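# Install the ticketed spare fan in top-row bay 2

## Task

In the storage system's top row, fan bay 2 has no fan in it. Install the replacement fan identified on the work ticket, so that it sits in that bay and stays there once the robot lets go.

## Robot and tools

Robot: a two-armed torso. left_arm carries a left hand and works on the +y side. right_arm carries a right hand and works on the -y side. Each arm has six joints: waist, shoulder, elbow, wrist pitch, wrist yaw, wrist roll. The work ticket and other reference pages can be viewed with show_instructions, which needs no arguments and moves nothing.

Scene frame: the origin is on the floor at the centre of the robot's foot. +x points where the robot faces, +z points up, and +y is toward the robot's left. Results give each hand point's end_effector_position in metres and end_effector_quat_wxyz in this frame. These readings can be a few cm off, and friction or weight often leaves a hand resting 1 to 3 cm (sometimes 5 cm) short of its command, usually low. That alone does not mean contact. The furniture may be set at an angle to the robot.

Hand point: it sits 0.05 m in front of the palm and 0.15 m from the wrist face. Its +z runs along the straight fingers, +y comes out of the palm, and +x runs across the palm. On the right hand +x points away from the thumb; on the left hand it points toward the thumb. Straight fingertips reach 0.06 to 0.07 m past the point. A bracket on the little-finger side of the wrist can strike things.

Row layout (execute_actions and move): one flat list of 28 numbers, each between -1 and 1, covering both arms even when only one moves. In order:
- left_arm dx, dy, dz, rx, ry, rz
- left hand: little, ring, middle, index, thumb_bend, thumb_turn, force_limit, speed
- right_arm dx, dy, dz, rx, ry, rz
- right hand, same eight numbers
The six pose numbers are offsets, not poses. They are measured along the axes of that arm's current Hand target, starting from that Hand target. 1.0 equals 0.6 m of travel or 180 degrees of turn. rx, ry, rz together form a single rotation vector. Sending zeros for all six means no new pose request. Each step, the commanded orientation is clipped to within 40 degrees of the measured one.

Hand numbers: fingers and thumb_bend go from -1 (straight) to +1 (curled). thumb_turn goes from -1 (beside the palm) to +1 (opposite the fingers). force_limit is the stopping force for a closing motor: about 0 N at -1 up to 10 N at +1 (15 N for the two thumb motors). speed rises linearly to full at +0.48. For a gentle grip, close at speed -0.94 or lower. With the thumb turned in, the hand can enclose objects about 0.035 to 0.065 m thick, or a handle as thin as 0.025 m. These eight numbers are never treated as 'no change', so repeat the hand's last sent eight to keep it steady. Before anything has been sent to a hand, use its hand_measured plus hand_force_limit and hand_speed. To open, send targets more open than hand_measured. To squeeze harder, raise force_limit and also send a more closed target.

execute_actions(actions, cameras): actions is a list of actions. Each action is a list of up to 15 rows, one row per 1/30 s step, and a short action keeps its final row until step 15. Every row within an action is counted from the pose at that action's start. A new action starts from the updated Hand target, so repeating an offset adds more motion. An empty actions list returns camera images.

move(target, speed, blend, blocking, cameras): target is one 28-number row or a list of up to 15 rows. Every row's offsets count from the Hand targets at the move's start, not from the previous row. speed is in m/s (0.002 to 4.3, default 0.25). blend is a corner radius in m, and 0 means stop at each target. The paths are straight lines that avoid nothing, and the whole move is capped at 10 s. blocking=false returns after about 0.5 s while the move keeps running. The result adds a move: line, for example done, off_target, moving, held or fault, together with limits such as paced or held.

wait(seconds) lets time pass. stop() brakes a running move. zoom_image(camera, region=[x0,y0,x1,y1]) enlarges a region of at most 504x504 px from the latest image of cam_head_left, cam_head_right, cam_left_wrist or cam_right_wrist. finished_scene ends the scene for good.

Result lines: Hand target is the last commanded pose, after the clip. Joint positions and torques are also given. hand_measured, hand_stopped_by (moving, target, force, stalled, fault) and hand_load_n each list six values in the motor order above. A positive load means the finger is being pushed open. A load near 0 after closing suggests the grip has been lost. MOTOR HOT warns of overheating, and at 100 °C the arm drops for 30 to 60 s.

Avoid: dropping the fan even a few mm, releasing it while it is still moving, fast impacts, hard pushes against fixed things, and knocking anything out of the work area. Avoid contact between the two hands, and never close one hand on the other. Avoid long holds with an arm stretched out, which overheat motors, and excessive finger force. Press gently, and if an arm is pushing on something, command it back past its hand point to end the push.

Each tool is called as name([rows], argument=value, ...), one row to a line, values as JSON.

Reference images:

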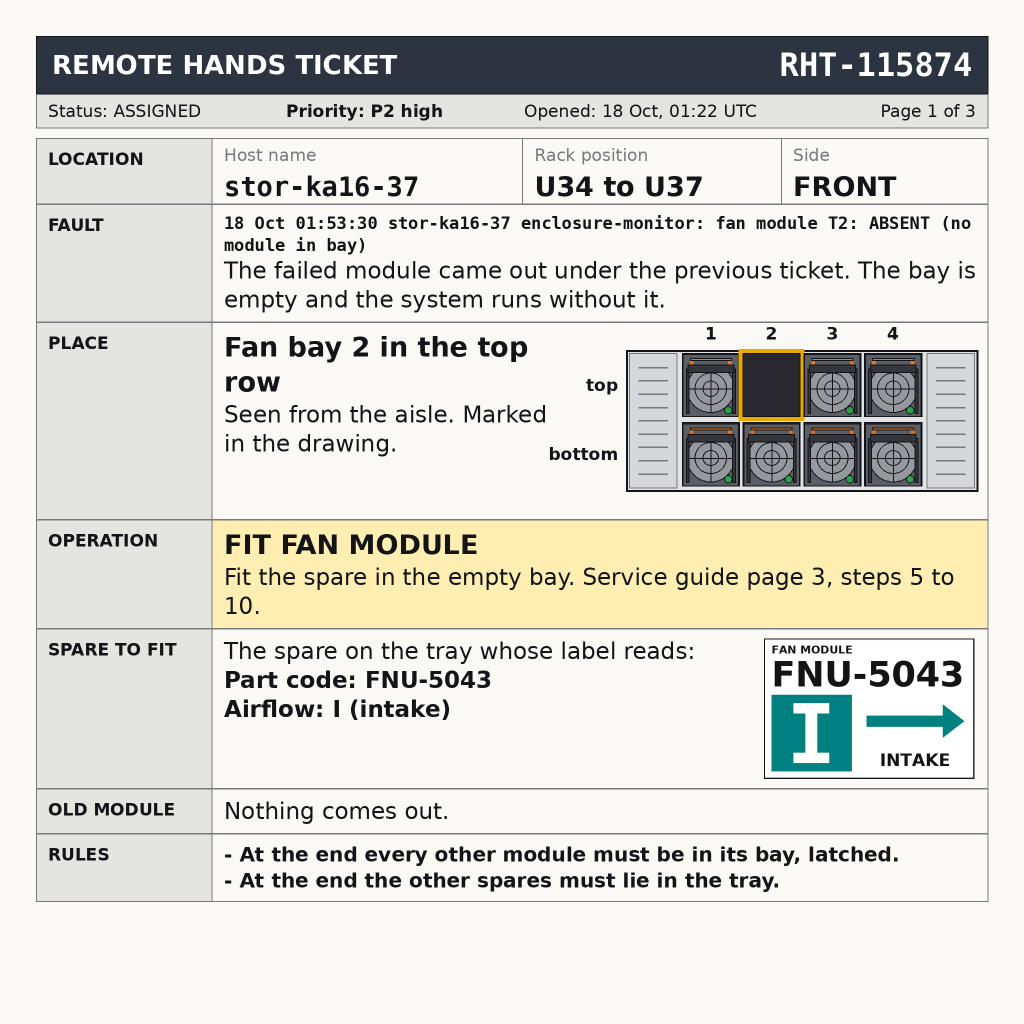

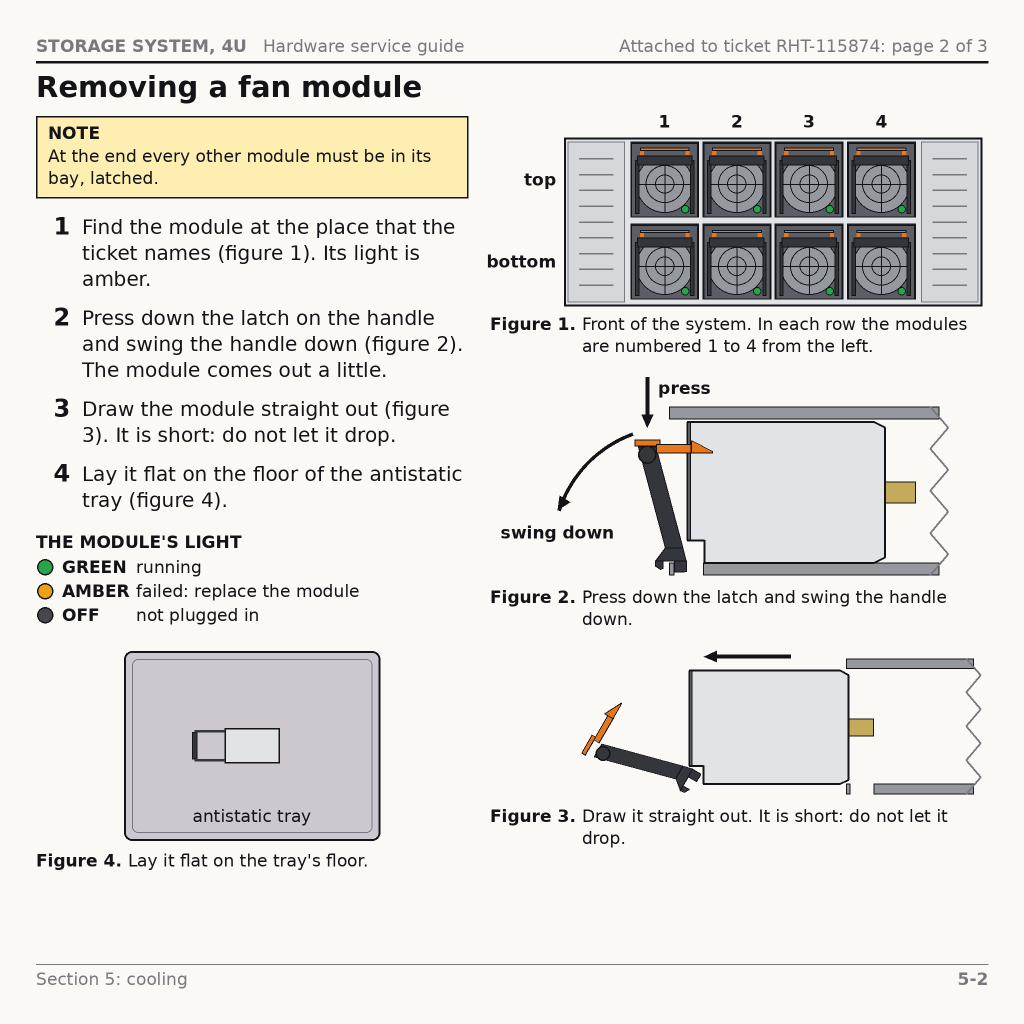

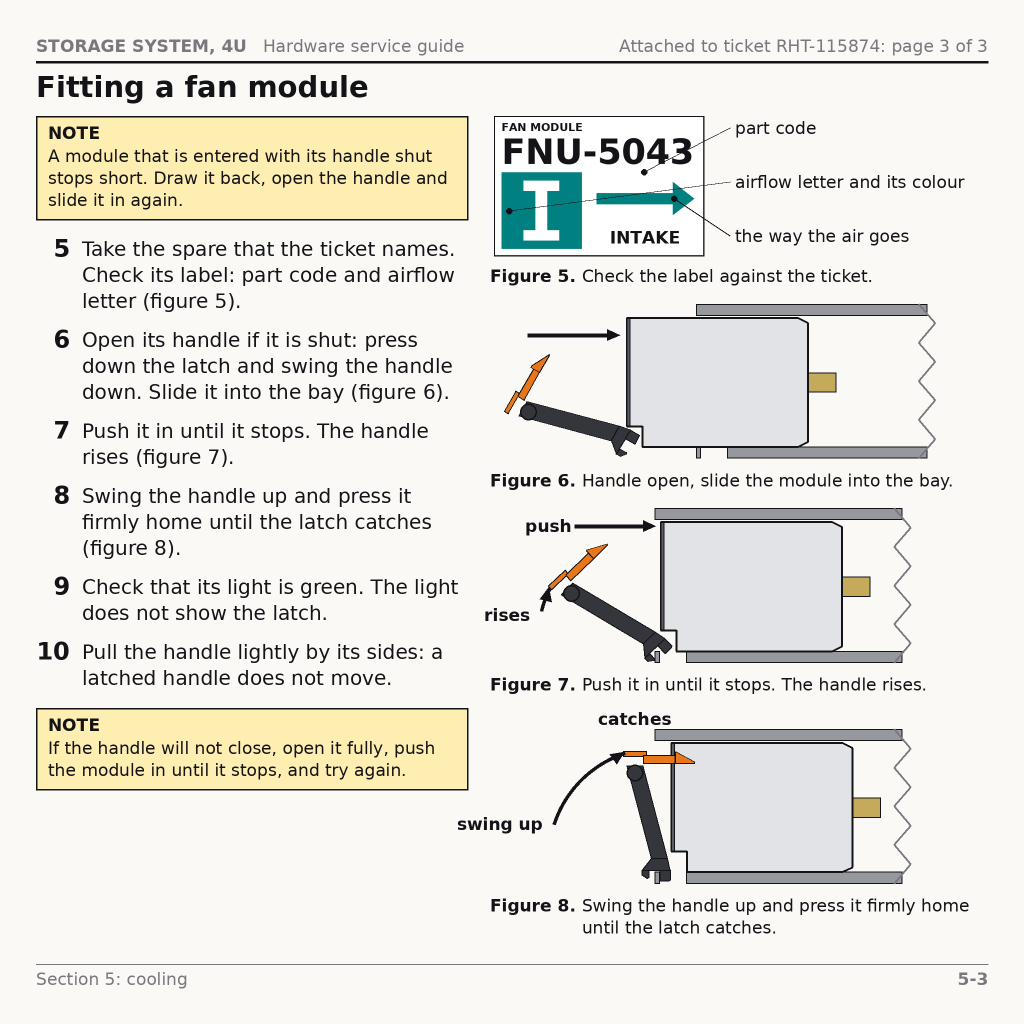

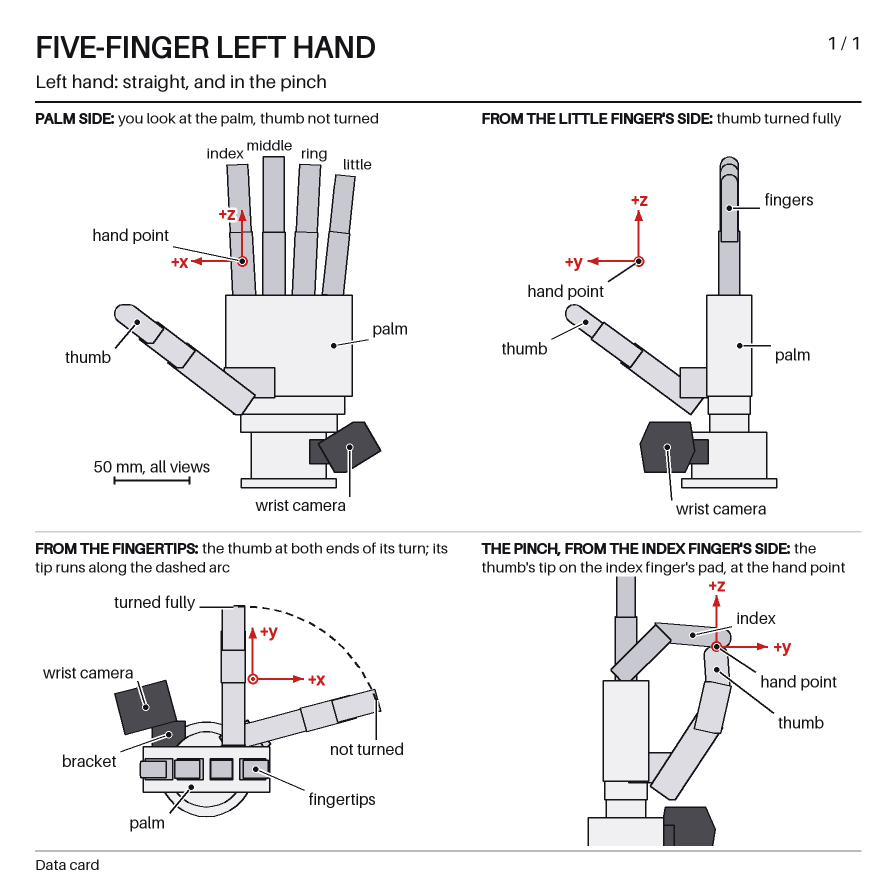

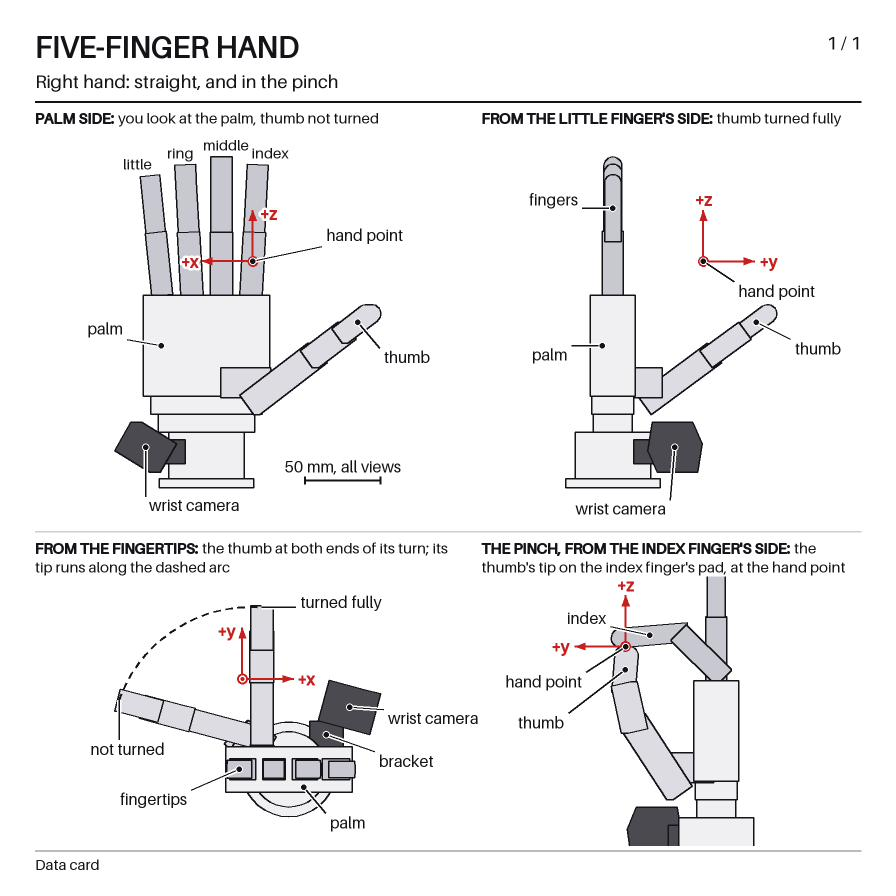

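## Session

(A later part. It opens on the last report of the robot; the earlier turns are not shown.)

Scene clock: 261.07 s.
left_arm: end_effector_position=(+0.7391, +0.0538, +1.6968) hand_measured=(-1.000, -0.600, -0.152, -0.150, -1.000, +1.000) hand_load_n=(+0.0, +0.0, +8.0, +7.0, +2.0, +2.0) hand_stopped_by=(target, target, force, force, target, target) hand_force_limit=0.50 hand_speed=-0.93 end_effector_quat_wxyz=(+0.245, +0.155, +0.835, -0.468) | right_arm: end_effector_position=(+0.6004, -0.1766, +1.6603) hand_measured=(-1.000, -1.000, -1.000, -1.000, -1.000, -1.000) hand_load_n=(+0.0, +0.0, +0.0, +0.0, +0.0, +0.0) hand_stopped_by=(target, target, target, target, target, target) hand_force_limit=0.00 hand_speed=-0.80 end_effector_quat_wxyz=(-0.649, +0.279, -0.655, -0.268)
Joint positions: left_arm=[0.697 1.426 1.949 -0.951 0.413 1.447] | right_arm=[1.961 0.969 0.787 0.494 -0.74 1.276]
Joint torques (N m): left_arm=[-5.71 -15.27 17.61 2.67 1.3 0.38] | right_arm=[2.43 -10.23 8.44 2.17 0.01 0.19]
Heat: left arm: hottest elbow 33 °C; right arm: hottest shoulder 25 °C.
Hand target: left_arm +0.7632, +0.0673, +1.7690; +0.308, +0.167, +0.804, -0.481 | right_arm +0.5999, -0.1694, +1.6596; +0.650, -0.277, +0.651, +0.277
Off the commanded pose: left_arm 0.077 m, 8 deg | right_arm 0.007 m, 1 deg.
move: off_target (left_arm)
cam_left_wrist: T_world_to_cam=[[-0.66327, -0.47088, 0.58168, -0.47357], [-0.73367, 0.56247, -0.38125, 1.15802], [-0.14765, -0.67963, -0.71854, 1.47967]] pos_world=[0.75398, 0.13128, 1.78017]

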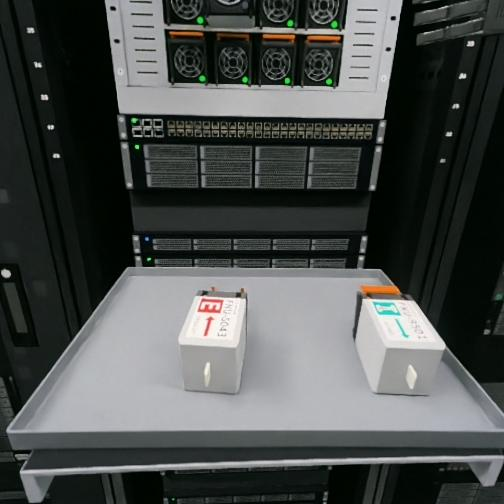

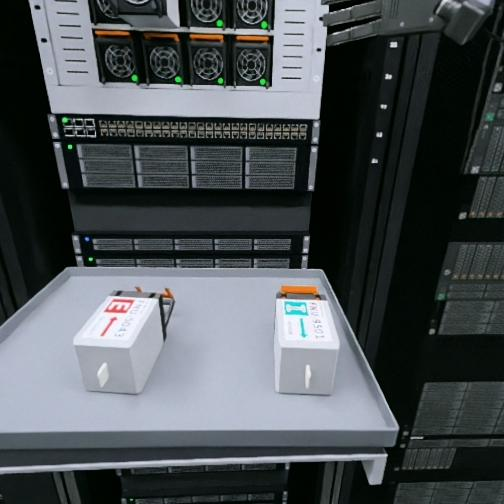

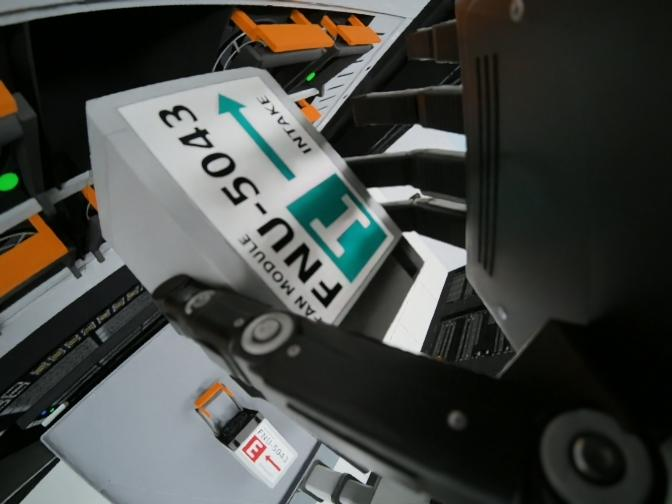

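move([
  [0.0358,-0.0637,-0.0362,0,0,0,-1,-0.6,0.3,0.3,-1,1,0.5,-0.93,0,0,0,0,0,0,-1,-1,-1,-1,-1,-1,0,-0.8],
  [-0.0098,-0.0101,-0.0052,0,0,0,-1,-0.6,0.3,0.3,-1,1,0.5,-0.93,0,0,0,0,0,0,-1,-1,-1,-1,-1,-1,0,-0.8],
], speed=0.06, cameras=["cam_head_left","cam_head_right","cam_left_wrist","cam_right_wrist"])

zoom_image(camera="cam_head_left", region=[195, 0, 285, 60])

zoom_image(camera="cam_left_wrist", region=[0, 0, 360, 200])

zoom_image(camera="cam_right_wrist", region=[310, 80, 490, 240])

Scene clock: 266.17 s.
left_arm: end_effector_position=(+0.7402, +0.0523, +1.7040) hand_measured=(-1.000, -0.600, -0.152, -0.150, -1.000, +1.000) hand_load_n=(+0.0, +0.0, +8.0, +7.0, +2.0, +2.5) hand_stopped_by=(target, target, force, force, target, target) hand_force_limit=0.50 hand_speed=-0.93 end_effector_quat_wxyz=(+0.244, +0.155, +0.836, -0.467) | right_arm: end_effector_position=(+0.6004, -0.1766, +1.6603) hand_measured=(-1.000, -1.000, -1.000, -1.000, -1.000, -1.000) hand_load_n=(+0.0, +0.0, +0.0, +0.0, +0.0, +0.0) hand_stopped_by=(target, target, target, target, target, target) hand_force_limit=0.00 hand_speed=-0.80 end_effector_quat_wxyz=(-0.649, +0.279, -0.655, -0.268)
Joint positions: left_arm=[0.688 1.436 1.981 -0.974 0.405 1.444] | right_arm=[1.961 0.969 0.787 0.494 -0.74 1.276]
Joint torques (N m): left_arm=[-5.6 -15.74 17.5 2.41 1.23 0.37] | right_arm=[1.9 -10.11 8.39 2.35 0 0.11]
Motor temperatures (°C): left_arm=[22 29 34 21 25 24] | right_arm=[19 25 25 23 20 24]
Heat: left arm: hottest elbow 34 °C; right arm: hottest shoulder 25 °C.
Hand target: left_arm +0.7630, +0.0670, +1.7779; +0.308, +0.167, +0.804, -0.481 | right_arm +0.5999, -0.1694, +1.6596; +0.650, -0.277, +0.651, +0.277
Off the commanded pose: left_arm 0.079 m, 9 deg | right_arm 0.007 m, 1 deg.
move: off_target (left_arm)
cam_left_wrist: T_world_to_cam=[[-0.66319, -0.47103, 0.58164, -0.47779], [-0.73333, 0.56434, -0.37913, 1.15847], [-0.14966, -0.67797, -0.71969, 1.48738]] pos_world=[0.75528, 0.12958, 1.78757]
cam_right_wrist: T_world_to_cam=[[-0.67181, 0.6992, -0.24454, 0.935], [-0.52329, -0.21434, 0.82476, -1.09693], [0.52425, 0.68204, 0.50988, -0.92471]] pos_world=[0.5389, -0.25817, 1.60484]

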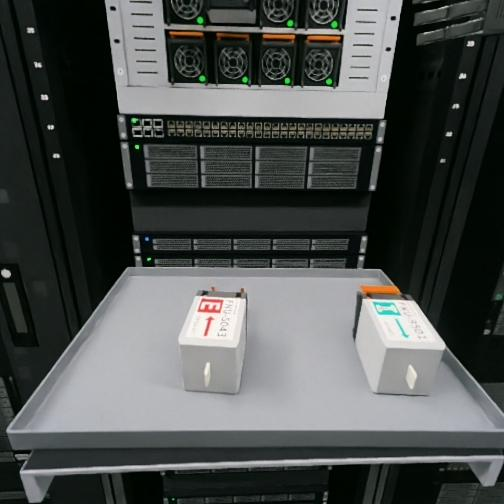

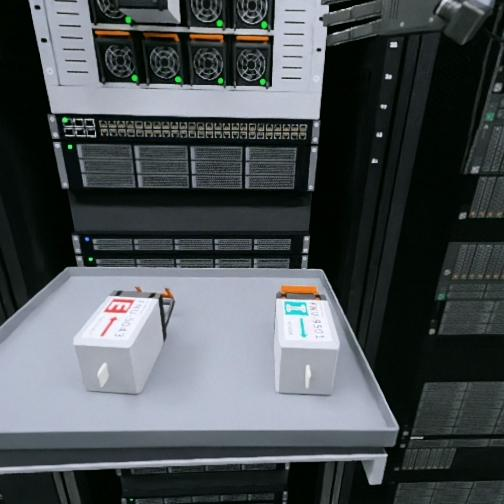

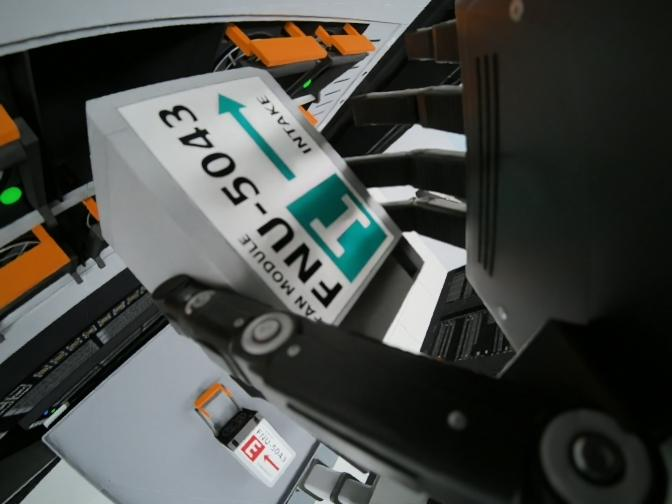

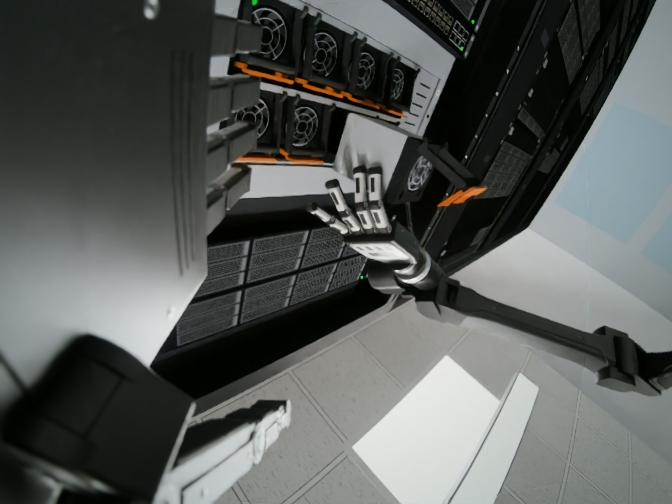

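Scaled by 5.600 from the camera's image (finer frame: 720x720).

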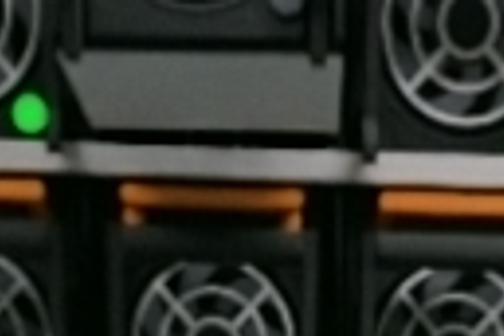

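Scaled by 1.400 from the camera's image (finer frame: 960x720).

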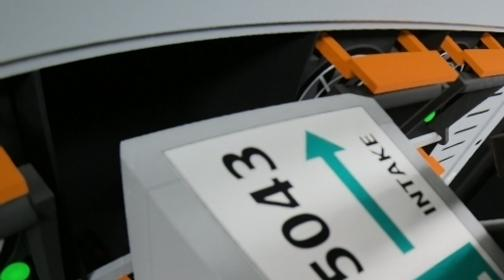

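Scaled by 2.800 from the camera's image (finer frame: 960x720).

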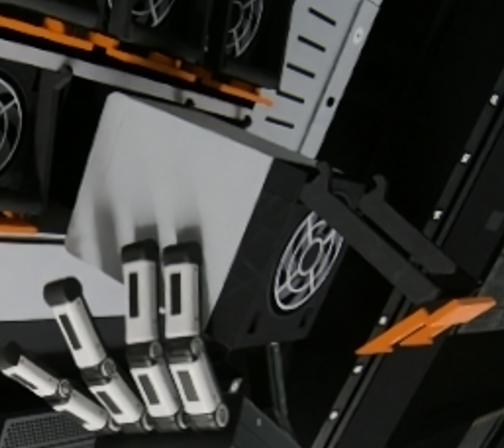

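move([
  [0.0338,-0.0525,-0.0347,-0.0002,0.004,-0.0073,-1,-0.6,0.3,0.3,-1,1,0.5,-0.93,0,0,0,0,0,0,-1,-1,-1,-1,-1,-1,0,-0.8],
  [-0.0252,0.0093,0.0023,-0.0002,0.004,-0.0073,-1,-0.6,0.3,0.3,-1,1,0.5,-0.93,0,0,0,0,0,0,-1,-1,-1,-1,-1,-1,0,-0.8],
], speed=0.06, cameras=["cam_head_left","cam_head_right","cam_left_wrist","cam_right_wrist"])

zoom_image(camera="cam_head_left", region=[195, 0, 285, 60])

zoom_image(camera="cam_left_wrist", region=[0, 0, 360, 200])

zoom_image(camera="cam_right_wrist", region=[310, 80, 490, 240])

Scene clock: 271.73 s.
left_arm: end_effector_position=(+0.7575, +0.0541, +1.7121) hand_measured=(-1.000, -0.600, -0.152, -0.150, -1.000, +1.000) hand_load_n=(+0.0, +0.0, +8.0, +7.0, +1.5, +2.0) hand_stopped_by=(target, target, force, force, target, target) hand_force_limit=0.50 hand_speed=-0.93 end_effector_quat_wxyz=(+0.235, +0.148, +0.838, -0.469) | right_arm: end_effector_position=(+0.6004, -0.1766, +1.6603) hand_measured=(-1.000, -1.000, -1.000, -1.000, -1.000, -1.000) hand_load_n=(+0.0, +0.0, +0.0, +0.0, -0.5, +0.0) hand_stopped_by=(target, target, target, target, target, target) hand_force_limit=0.00 hand_speed=-0.80 end_effector_quat_wxyz=(-0.649, +0.279, -0.655, -0.268)
Joint positions: left_arm=[0.704 1.502 2.112 -1.052 0.421 1.433] | right_arm=[1.961 0.969 0.787 0.494 -0.74 1.276]
Joint torques (N m): left_arm=[-5.89 -16.5 17.31 2.25 1.26 0.41] | right_arm=[1.73 -10.29 8.51 2.36 0.01 0.18]
Heat: left arm: hottest elbow 35 °C; right arm: hottest shoulder 25 °C.
Hand target: left_arm +0.7781, +0.0689, +1.7836; +0.298, +0.161, +0.808, -0.483 | right_arm +0.5999, -0.1694, +1.6596; +0.650, -0.277, +0.651, +0.277
Off the commanded pose: left_arm 0.076 m, 8 deg | right_arm 0.007 m, 1 deg.
move: off_target (left_arm)
cam_left_wrist: T_world_to_cam=[[-0.64804, -0.47188, 0.59781, -0.50924], [-0.74368, 0.56136, -0.36306, 1.15366], [-0.16426, -0.67986, -0.71471, 1.49958]] pos_world=[0.77427, 0.13158, 1.79504]
cam_right_wrist: T_world_to_cam=[[-0.67181, 0.6992, -0.24454, 0.935], [-0.52329, -0.21434, 0.82476, -1.09693], [0.52425, 0.68204, 0.50988, -0.92471]] pos_world=[0.5389, -0.25817, 1.60484]

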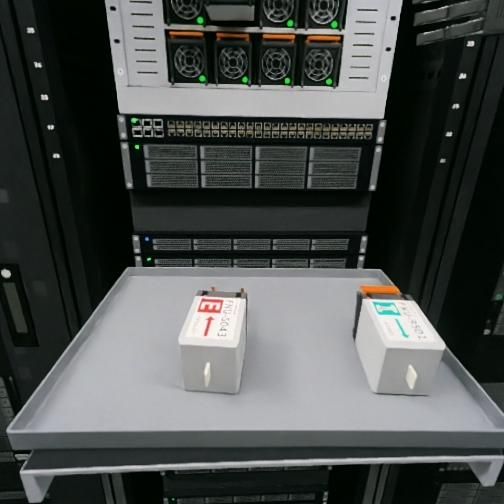

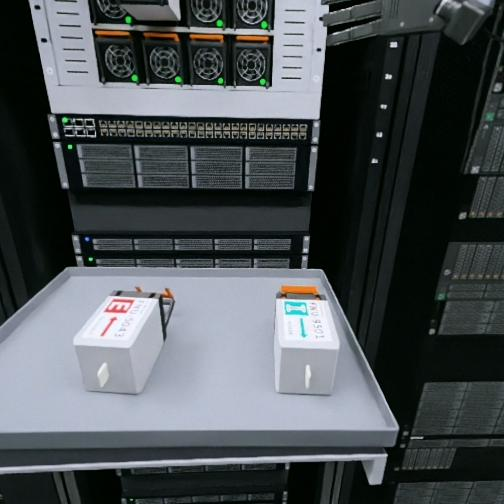

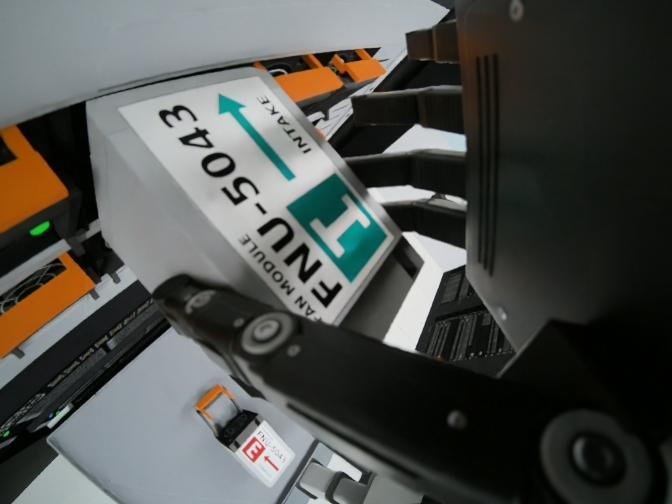

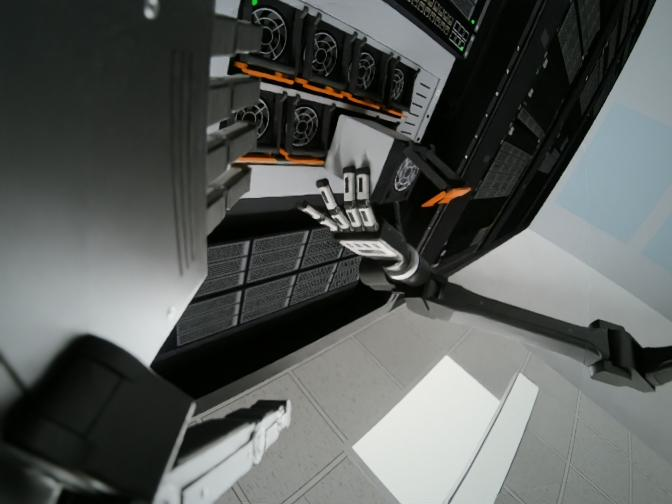

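Scaled by 5.600 from the camera's image (finer frame: 720x720).

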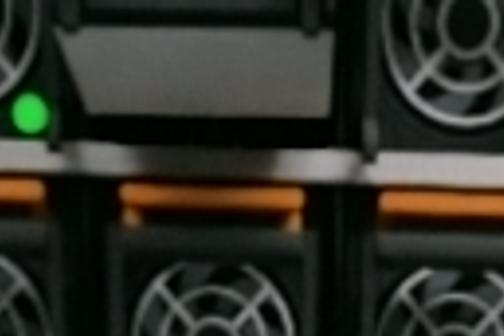

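Scaled by 1.400 from the camera's image (finer frame: 960x720).

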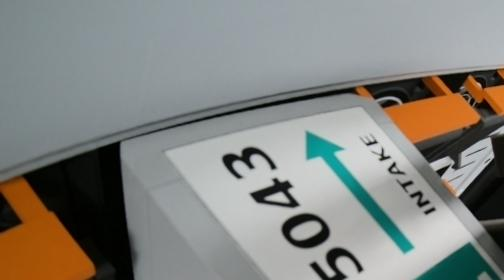

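Scaled by 2.800 from the camera's image (finer frame: 960x720).

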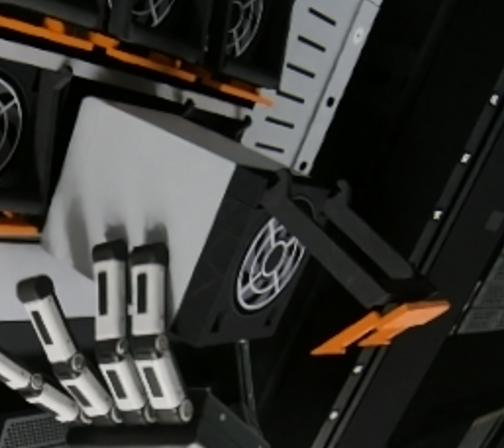

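move([
  [0.0455,-0.043,-0.0283,0,0,0,-1,-0.6,0.3,0.3,-1,1,0.5,-0.93,0,0,0,0,0,0,-1,-1,-1,-1,-1,-1,0,-0.8],
  [-0.0075,0.0151,0.0085,0,0,0,-1,-0.6,0.3,0.3,-1,1,0.5,-0.93,0,0,0,0,0,0,-1,-1,-1,-1,-1,-1,0,-0.8],
], speed=0.06, cameras=["cam_head_left","cam_head_right","cam_left_wrist","cam_right_wrist"])

zoom_image(camera="cam_head_left", region=[195, 0, 285, 60])

zoom_image(camera="cam_left_wrist", region=[0, 0, 360, 200])

zoom_image(camera="cam_right_wrist", region=[310, 80, 490, 240])

Scene clock: 276.23 s.
left_arm: end_effector_position=(+0.7627, +0.0521, +1.7032) hand_measured=(-1.000, -0.600, -0.152, -0.150, -1.000, +1.000) hand_load_n=(+0.0, +0.0, +7.5, +7.0, +2.0, +4.0) hand_stopped_by=(target, target, force, force, target, target) hand_force_limit=0.50 hand_speed=-0.93 end_effector_quat_wxyz=(+0.228, +0.148, +0.840, -0.471) | right_arm: end_effector_position=(+0.6004, -0.1766, +1.6603) hand_measured=(-1.000, -1.000, -1.000, -1.000, -1.000, -1.000) hand_load_n=(+0.0, +0.0, +0.0, +0.0, +0.0, +0.0) hand_stopped_by=(target, target, target, target, target, target) hand_force_limit=0.00 hand_speed=-0.80 end_effector_quat_wxyz=(-0.649, +0.279, -0.655, -0.268)
Joint positions: left_arm=[0.715 1.527 2.134 -1.064 0.435 1.435] | right_arm=[1.961 0.969 0.787 0.494 -0.74 1.276]
Joint torques (N m): left_arm=[-5.19 -17.32 17.89 2.55 1.21 0.39] | right_arm=[2.2 -10.05 8.51 2.35 -0.01 0.19]
Heat: left arm: hottest elbow 35 °C; right arm: hottest shoulder 25 °C.
Hand target: left_arm +0.7881, +0.0690, +1.7785; +0.298, +0.161, +0.808, -0.483 | right_arm +0.5999, -0.1694, +1.6596; +0.650, -0.277, +0.651, +0.277
Off the commanded pose: left_arm 0.081 m, 9 deg | right_arm 0.007 m, 1 deg.
move: off_target (left_arm)
cam_left_wrist: T_world_to_cam=[[-0.64291, -0.46839, 0.60603, -0.51965], [-0.74494, 0.5664, -0.35251, 1.13814], [-0.17814, -0.67809, -0.71306, 1.50056]] pos_world=[0.78107, 0.12947, 1.78612]
cam_right_wrist: T_world_to_cam=[[-0.67181, 0.6992, -0.24454, 0.935], [-0.52329, -0.21434, 0.82476, -1.09693], [0.52425, 0.68204, 0.50988, -0.92471]] pos_world=[0.5389, -0.25817, 1.60484]

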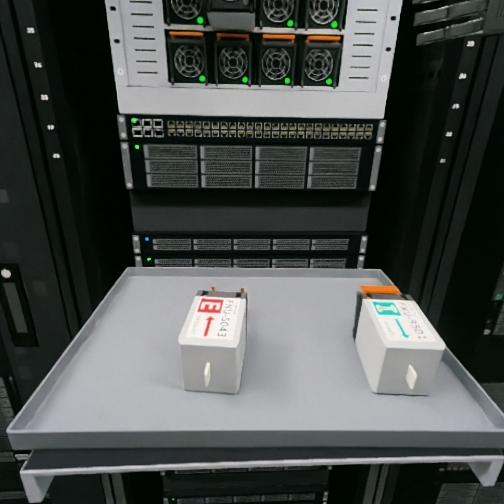

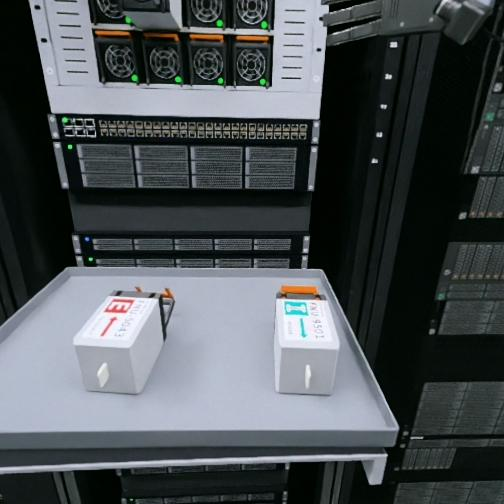

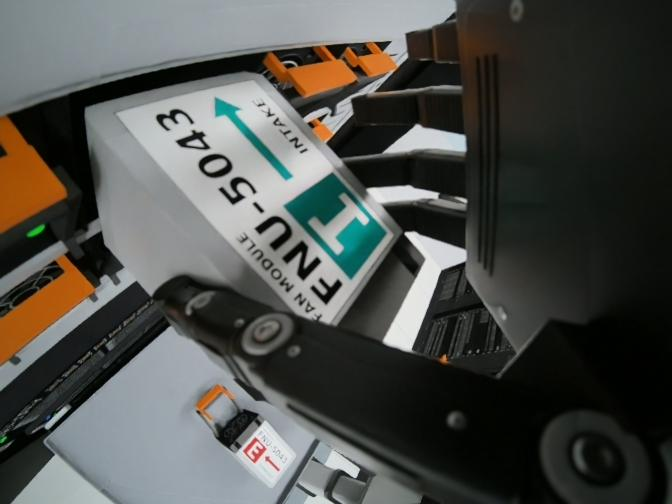

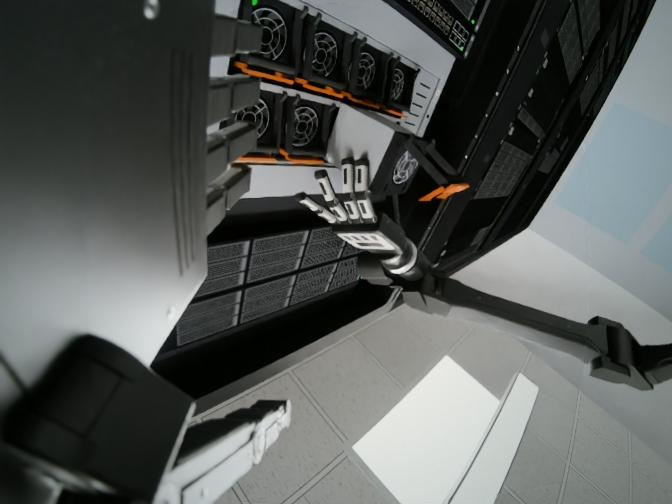

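Scaled by 5.600 from the camera's image (finer frame: 720x720).

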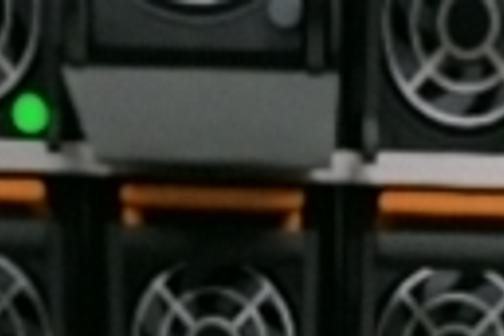

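Scaled by 1.400 from the camera's image (finer frame: 960x720).

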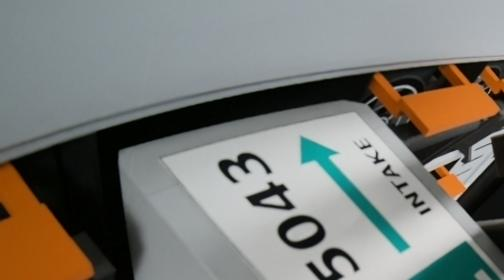

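Scaled by 2.800 from the camera's image (finer frame: 960x720).

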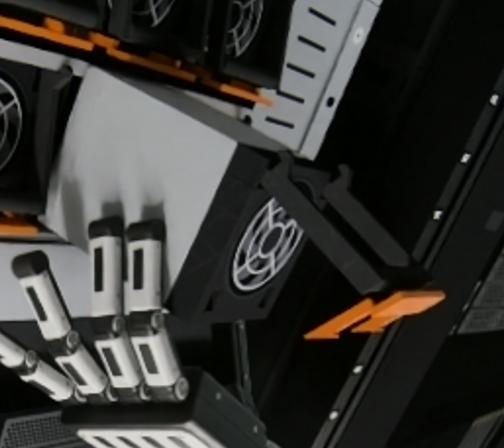

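move([
  [0.058,-0.064,-0.037,0.0005,-0.0089,0.0162,-1,-0.6,0.3,0.3,-1,1,0.5,-0.93,0,0,0,0,0,0,-1,-1,-1,-1,-1,-1,0,-0.8],
  [0.058,-0.064,-0.037,0.0005,-0.0089,0.0162,-1,-0.6,0.4,0.4,-1,1,0.7,-0.93,0,0,0,0,0,0,-1,-1,-1,-1,-1,-1,0,-0.8],
  [0.0117,-0.015,-0.0086,0.0005,-0.0089,0.0162,-1,-0.6,0.4,0.4,-1,1,0.7,-0.93,0,0,0,0,0,0,-1,-1,-1,-1,-1,-1,0,-0.8],
], speed=0.06, cameras=["cam_head_left","cam_head_right","cam_left_wrist","cam_right_wrist"])

zoom_image(camera="cam_head_left", region=[195, 0, 285, 60])

zoom_image(camera="cam_left_wrist", region=[0, 0, 360, 200])

zoom_image(camera="cam_right_wrist", region=[310, 80, 490, 240])

Scene clock: 283.03 s.
left_arm: end_effector_position=(+0.7541, +0.0537, +1.7064) hand_measured=(-1.000, -0.600, -0.148, -0.146, -1.000, +1.000) hand_load_n=(+0.0, +0.0, +9.0, +8.5, +2.0, +3.0) hand_stopped_by=(target, target, force, force, target, target) hand_force_limit=0.70 hand_speed=-0.93 end_effector_quat_wxyz=(+0.256, +0.162, +0.831, -0.466) | right_arm: end_effector_position=(+0.6004, -0.1766, +1.6603) hand_measured=(-1.000, -1.000, -1.000, -1.000, -1.000, -1.000) hand_load_n=(+0.0, +0.0, +0.0, +0.0, +0.0, +0.0) hand_stopped_by=(target, target, target, target, target, target) hand_force_limit=0.00 hand_speed=-0.80 end_effector_quat_wxyz=(-0.649, +0.279, -0.655, -0.268)
Joint positions: left_arm=[0.701 1.46 2.02 -0.975 0.416 1.467] | right_arm=[1.961 0.969 0.787 0.494 -0.74 1.276]
Joint torques (N m): left_arm=[-5.48 -16.44 17.59 2.48 1.23 0.42] | right_arm=[2.02 -10.05 8.44 2.39 0.01 0.2]
Heat: left arm: hottest elbow 36 °C; right arm: hottest shoulder 25 °C.
Hand target: left_arm +0.7762, +0.0690, +1.7819; +0.321, +0.175, +0.799, -0.478 | right_arm +0.5999, -0.1694, +1.6596; +0.650, -0.277, +0.651, +0.277
Off the commanded pose: left_arm 0.080 m, 9 deg | right_arm 0.007 m, 1 deg.
move: off_target (left_arm); target 2's new numbers were sent with left_arm's hand 0.070 m and 9 deg from that target
cam_left_wrist: T_world_to_cam=[[-0.68011, -0.4692, 0.56329, -0.42536], [-0.72162, 0.56395, -0.40153, 1.19816], [-0.12927, -0.67957, -0.72213, 1.48103]] pos_world=[0.76679, 0.13118, 1.7902]
cam_right_wrist: T_world_to_cam=[[-0.67181, 0.6992, -0.24454, 0.935], [-0.52329, -0.21434, 0.82476, -1.09693], [0.52425, 0.68204, 0.50988, -0.92471]] pos_world=[0.5389, -0.25817, 1.60484]

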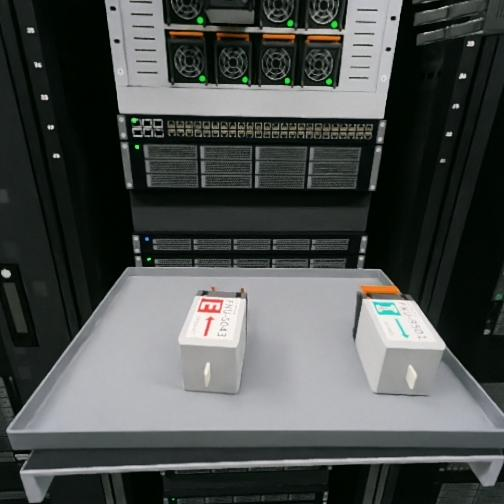

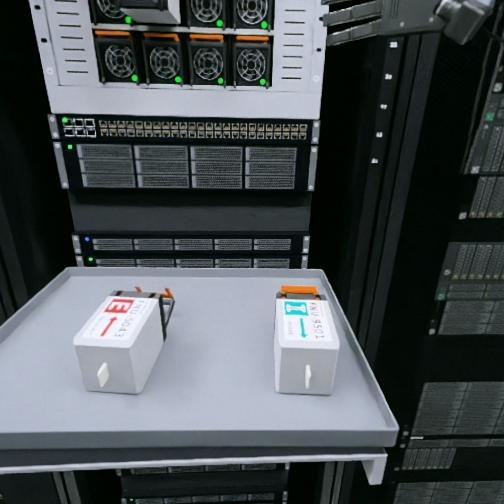

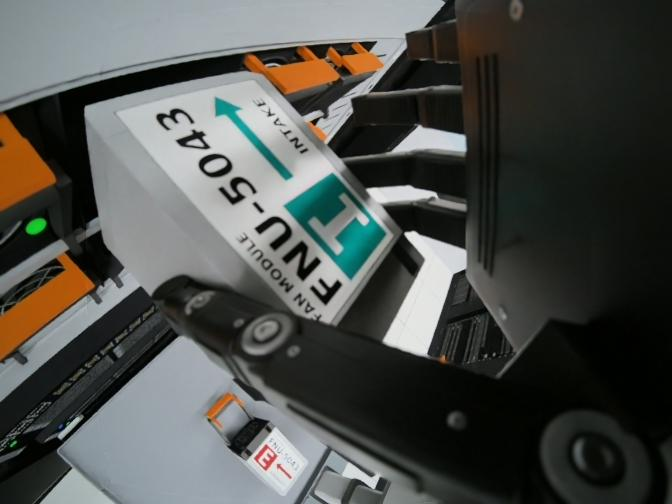

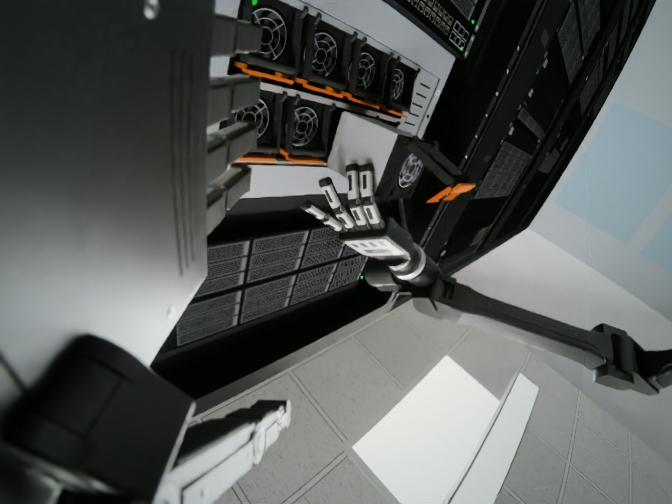

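Scaled by 5.600 from the camera's image (finer frame: 720x720).

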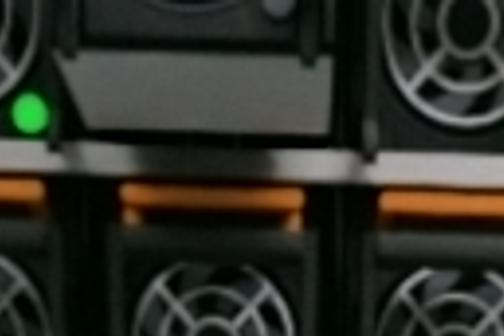

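Scaled by 1.400 from the camera's image (finer frame: 960x720).

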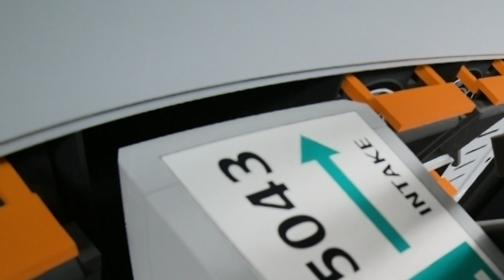

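Scaled by 2.800 from the camera's image (finer frame: 960x720).

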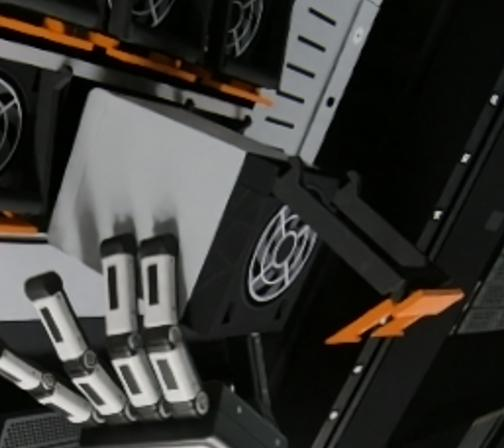

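move([
  [-0.0367,0.0282,0.0193,0,0,0,-1,-0.6,0.4,0.4,-1,1,0.7,-0.93,0,0,0,0,0,0,-1,-1,-1,-1,-1,-1,0,-0.8],
], speed=0.04, cameras=["cam_head_left","cam_head_right","cam_left_wrist","cam_right_wrist"])

zoom_image(camera="cam_head_left", region=[195, 0, 285, 60])

zoom_image(camera="cam_left_wrist", region=[0, 0, 360, 200])

zoom_image(camera="cam_right_wrist", region=[310, 80, 490, 240])

Scene clock: 286.30 s.
left_arm: end_effector_position=(+0.7712, +0.0515, +1.6943) hand_measured=(-1.000, -0.600, -0.148, -0.146, -1.000, +1.000) hand_load_n=(+0.0, +0.0, +7.5, +11.0, +2.5, +8.0) hand_stopped_by=(target, target, force, force, target, target) hand_force_limit=0.70 hand_speed=-0.93 end_effector_quat_wxyz=(+0.232, +0.153, +0.840, -0.467) | right_arm: end_effector_position=(+0.6004, -0.1766, +1.6603) hand_measured=(-1.000, -1.000, -1.000, -1.000, -1.000, -1.000) hand_load_n=(+0.0, +0.0, +0.0, +0.0, +0.0, +0.0) hand_stopped_by=(target, target, target, target, target, target) hand_force_limit=0.00 hand_speed=-0.80 end_effector_quat_wxyz=(-0.649, +0.279, -0.655, -0.268)
Joint positions: left_arm=[0.726 1.546 2.143 -1.056 0.439 1.454] | right_arm=[1.961 0.969 0.787 0.494 -0.74 1.276]
Joint torques (N m): left_arm=[-5.77 -17.61 19.04 3.3 1.3 0.58] | right_arm=[1.73 -10.46 8.57 2.25 0.07 0.17]
Heat: left arm: hottest elbow 37 °C; right arm: hottest shoulder 25 °C.
Hand target: left_arm +0.8062, +0.0676, +1.7821; +0.321, +0.175, +0.799, -0.478 | right_arm +0.5999, -0.1694, +1.6596; +0.650, -0.277, +0.651, +0.277
Off the commanded pose: left_arm 0.096 m, 12 deg | right_arm 0.007 m, 1 deg.
move: off_target (left_arm)
cam_left_wrist: T_world_to_cam=[[-0.65188, -0.47134, 0.59405, -0.48165], [-0.73891, 0.57094, -0.35783, 1.14579], [-0.1705, -0.67221, -0.72046, 1.50157]] pos_world=[0.78868, 0.12817, 1.77794]
cam_right_wrist: T_world_to_cam=[[-0.67181, 0.6992, -0.24454, 0.935], [-0.52329, -0.21434, 0.82476, -1.09693], [0.52425, 0.68204, 0.50988, -0.92471]] pos_world=[0.5389, -0.25817, 1.60484]

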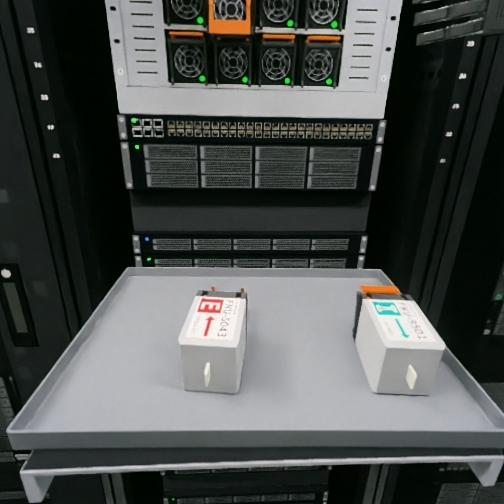

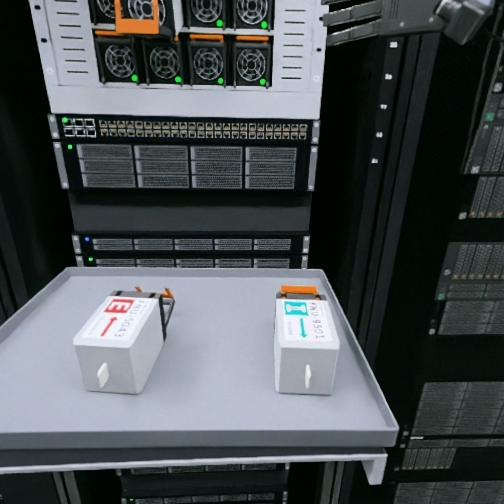

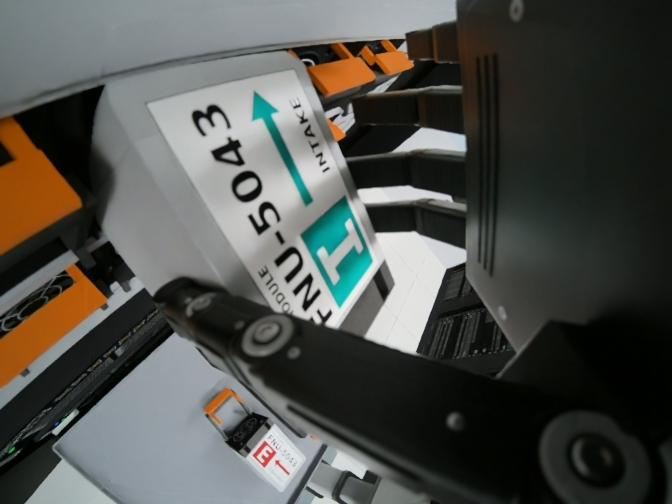

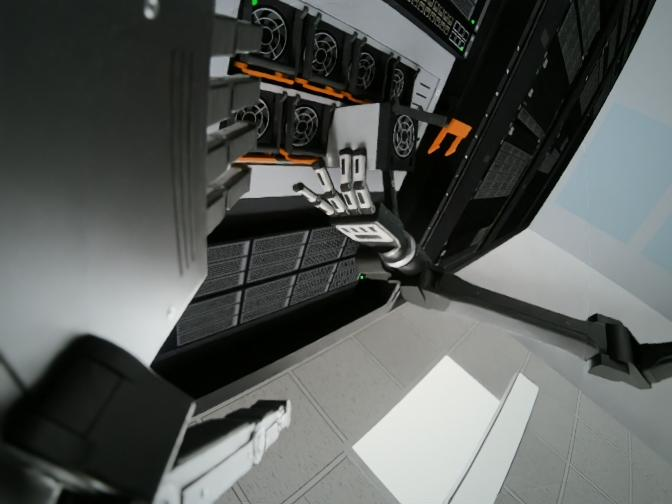

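Scaled by 5.600 from the camera's image (finer frame: 720x720).

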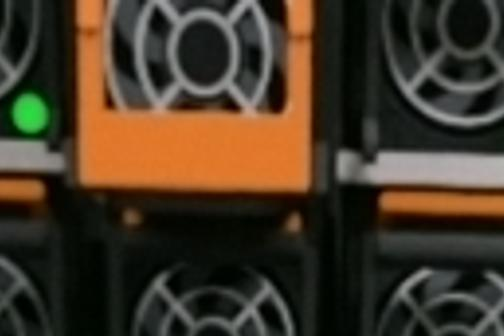

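Scaled by 1.400 from the camera's image (finer frame: 960x720).

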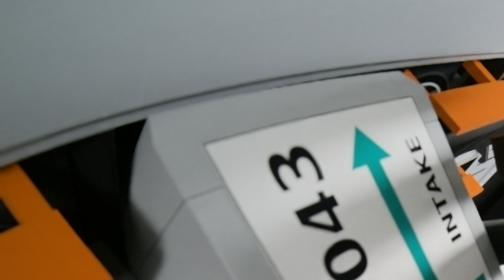

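Scaled by 2.800 from the camera's image (finer frame: 960x720).

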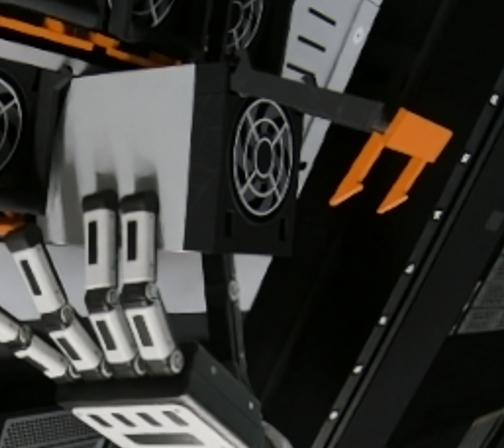

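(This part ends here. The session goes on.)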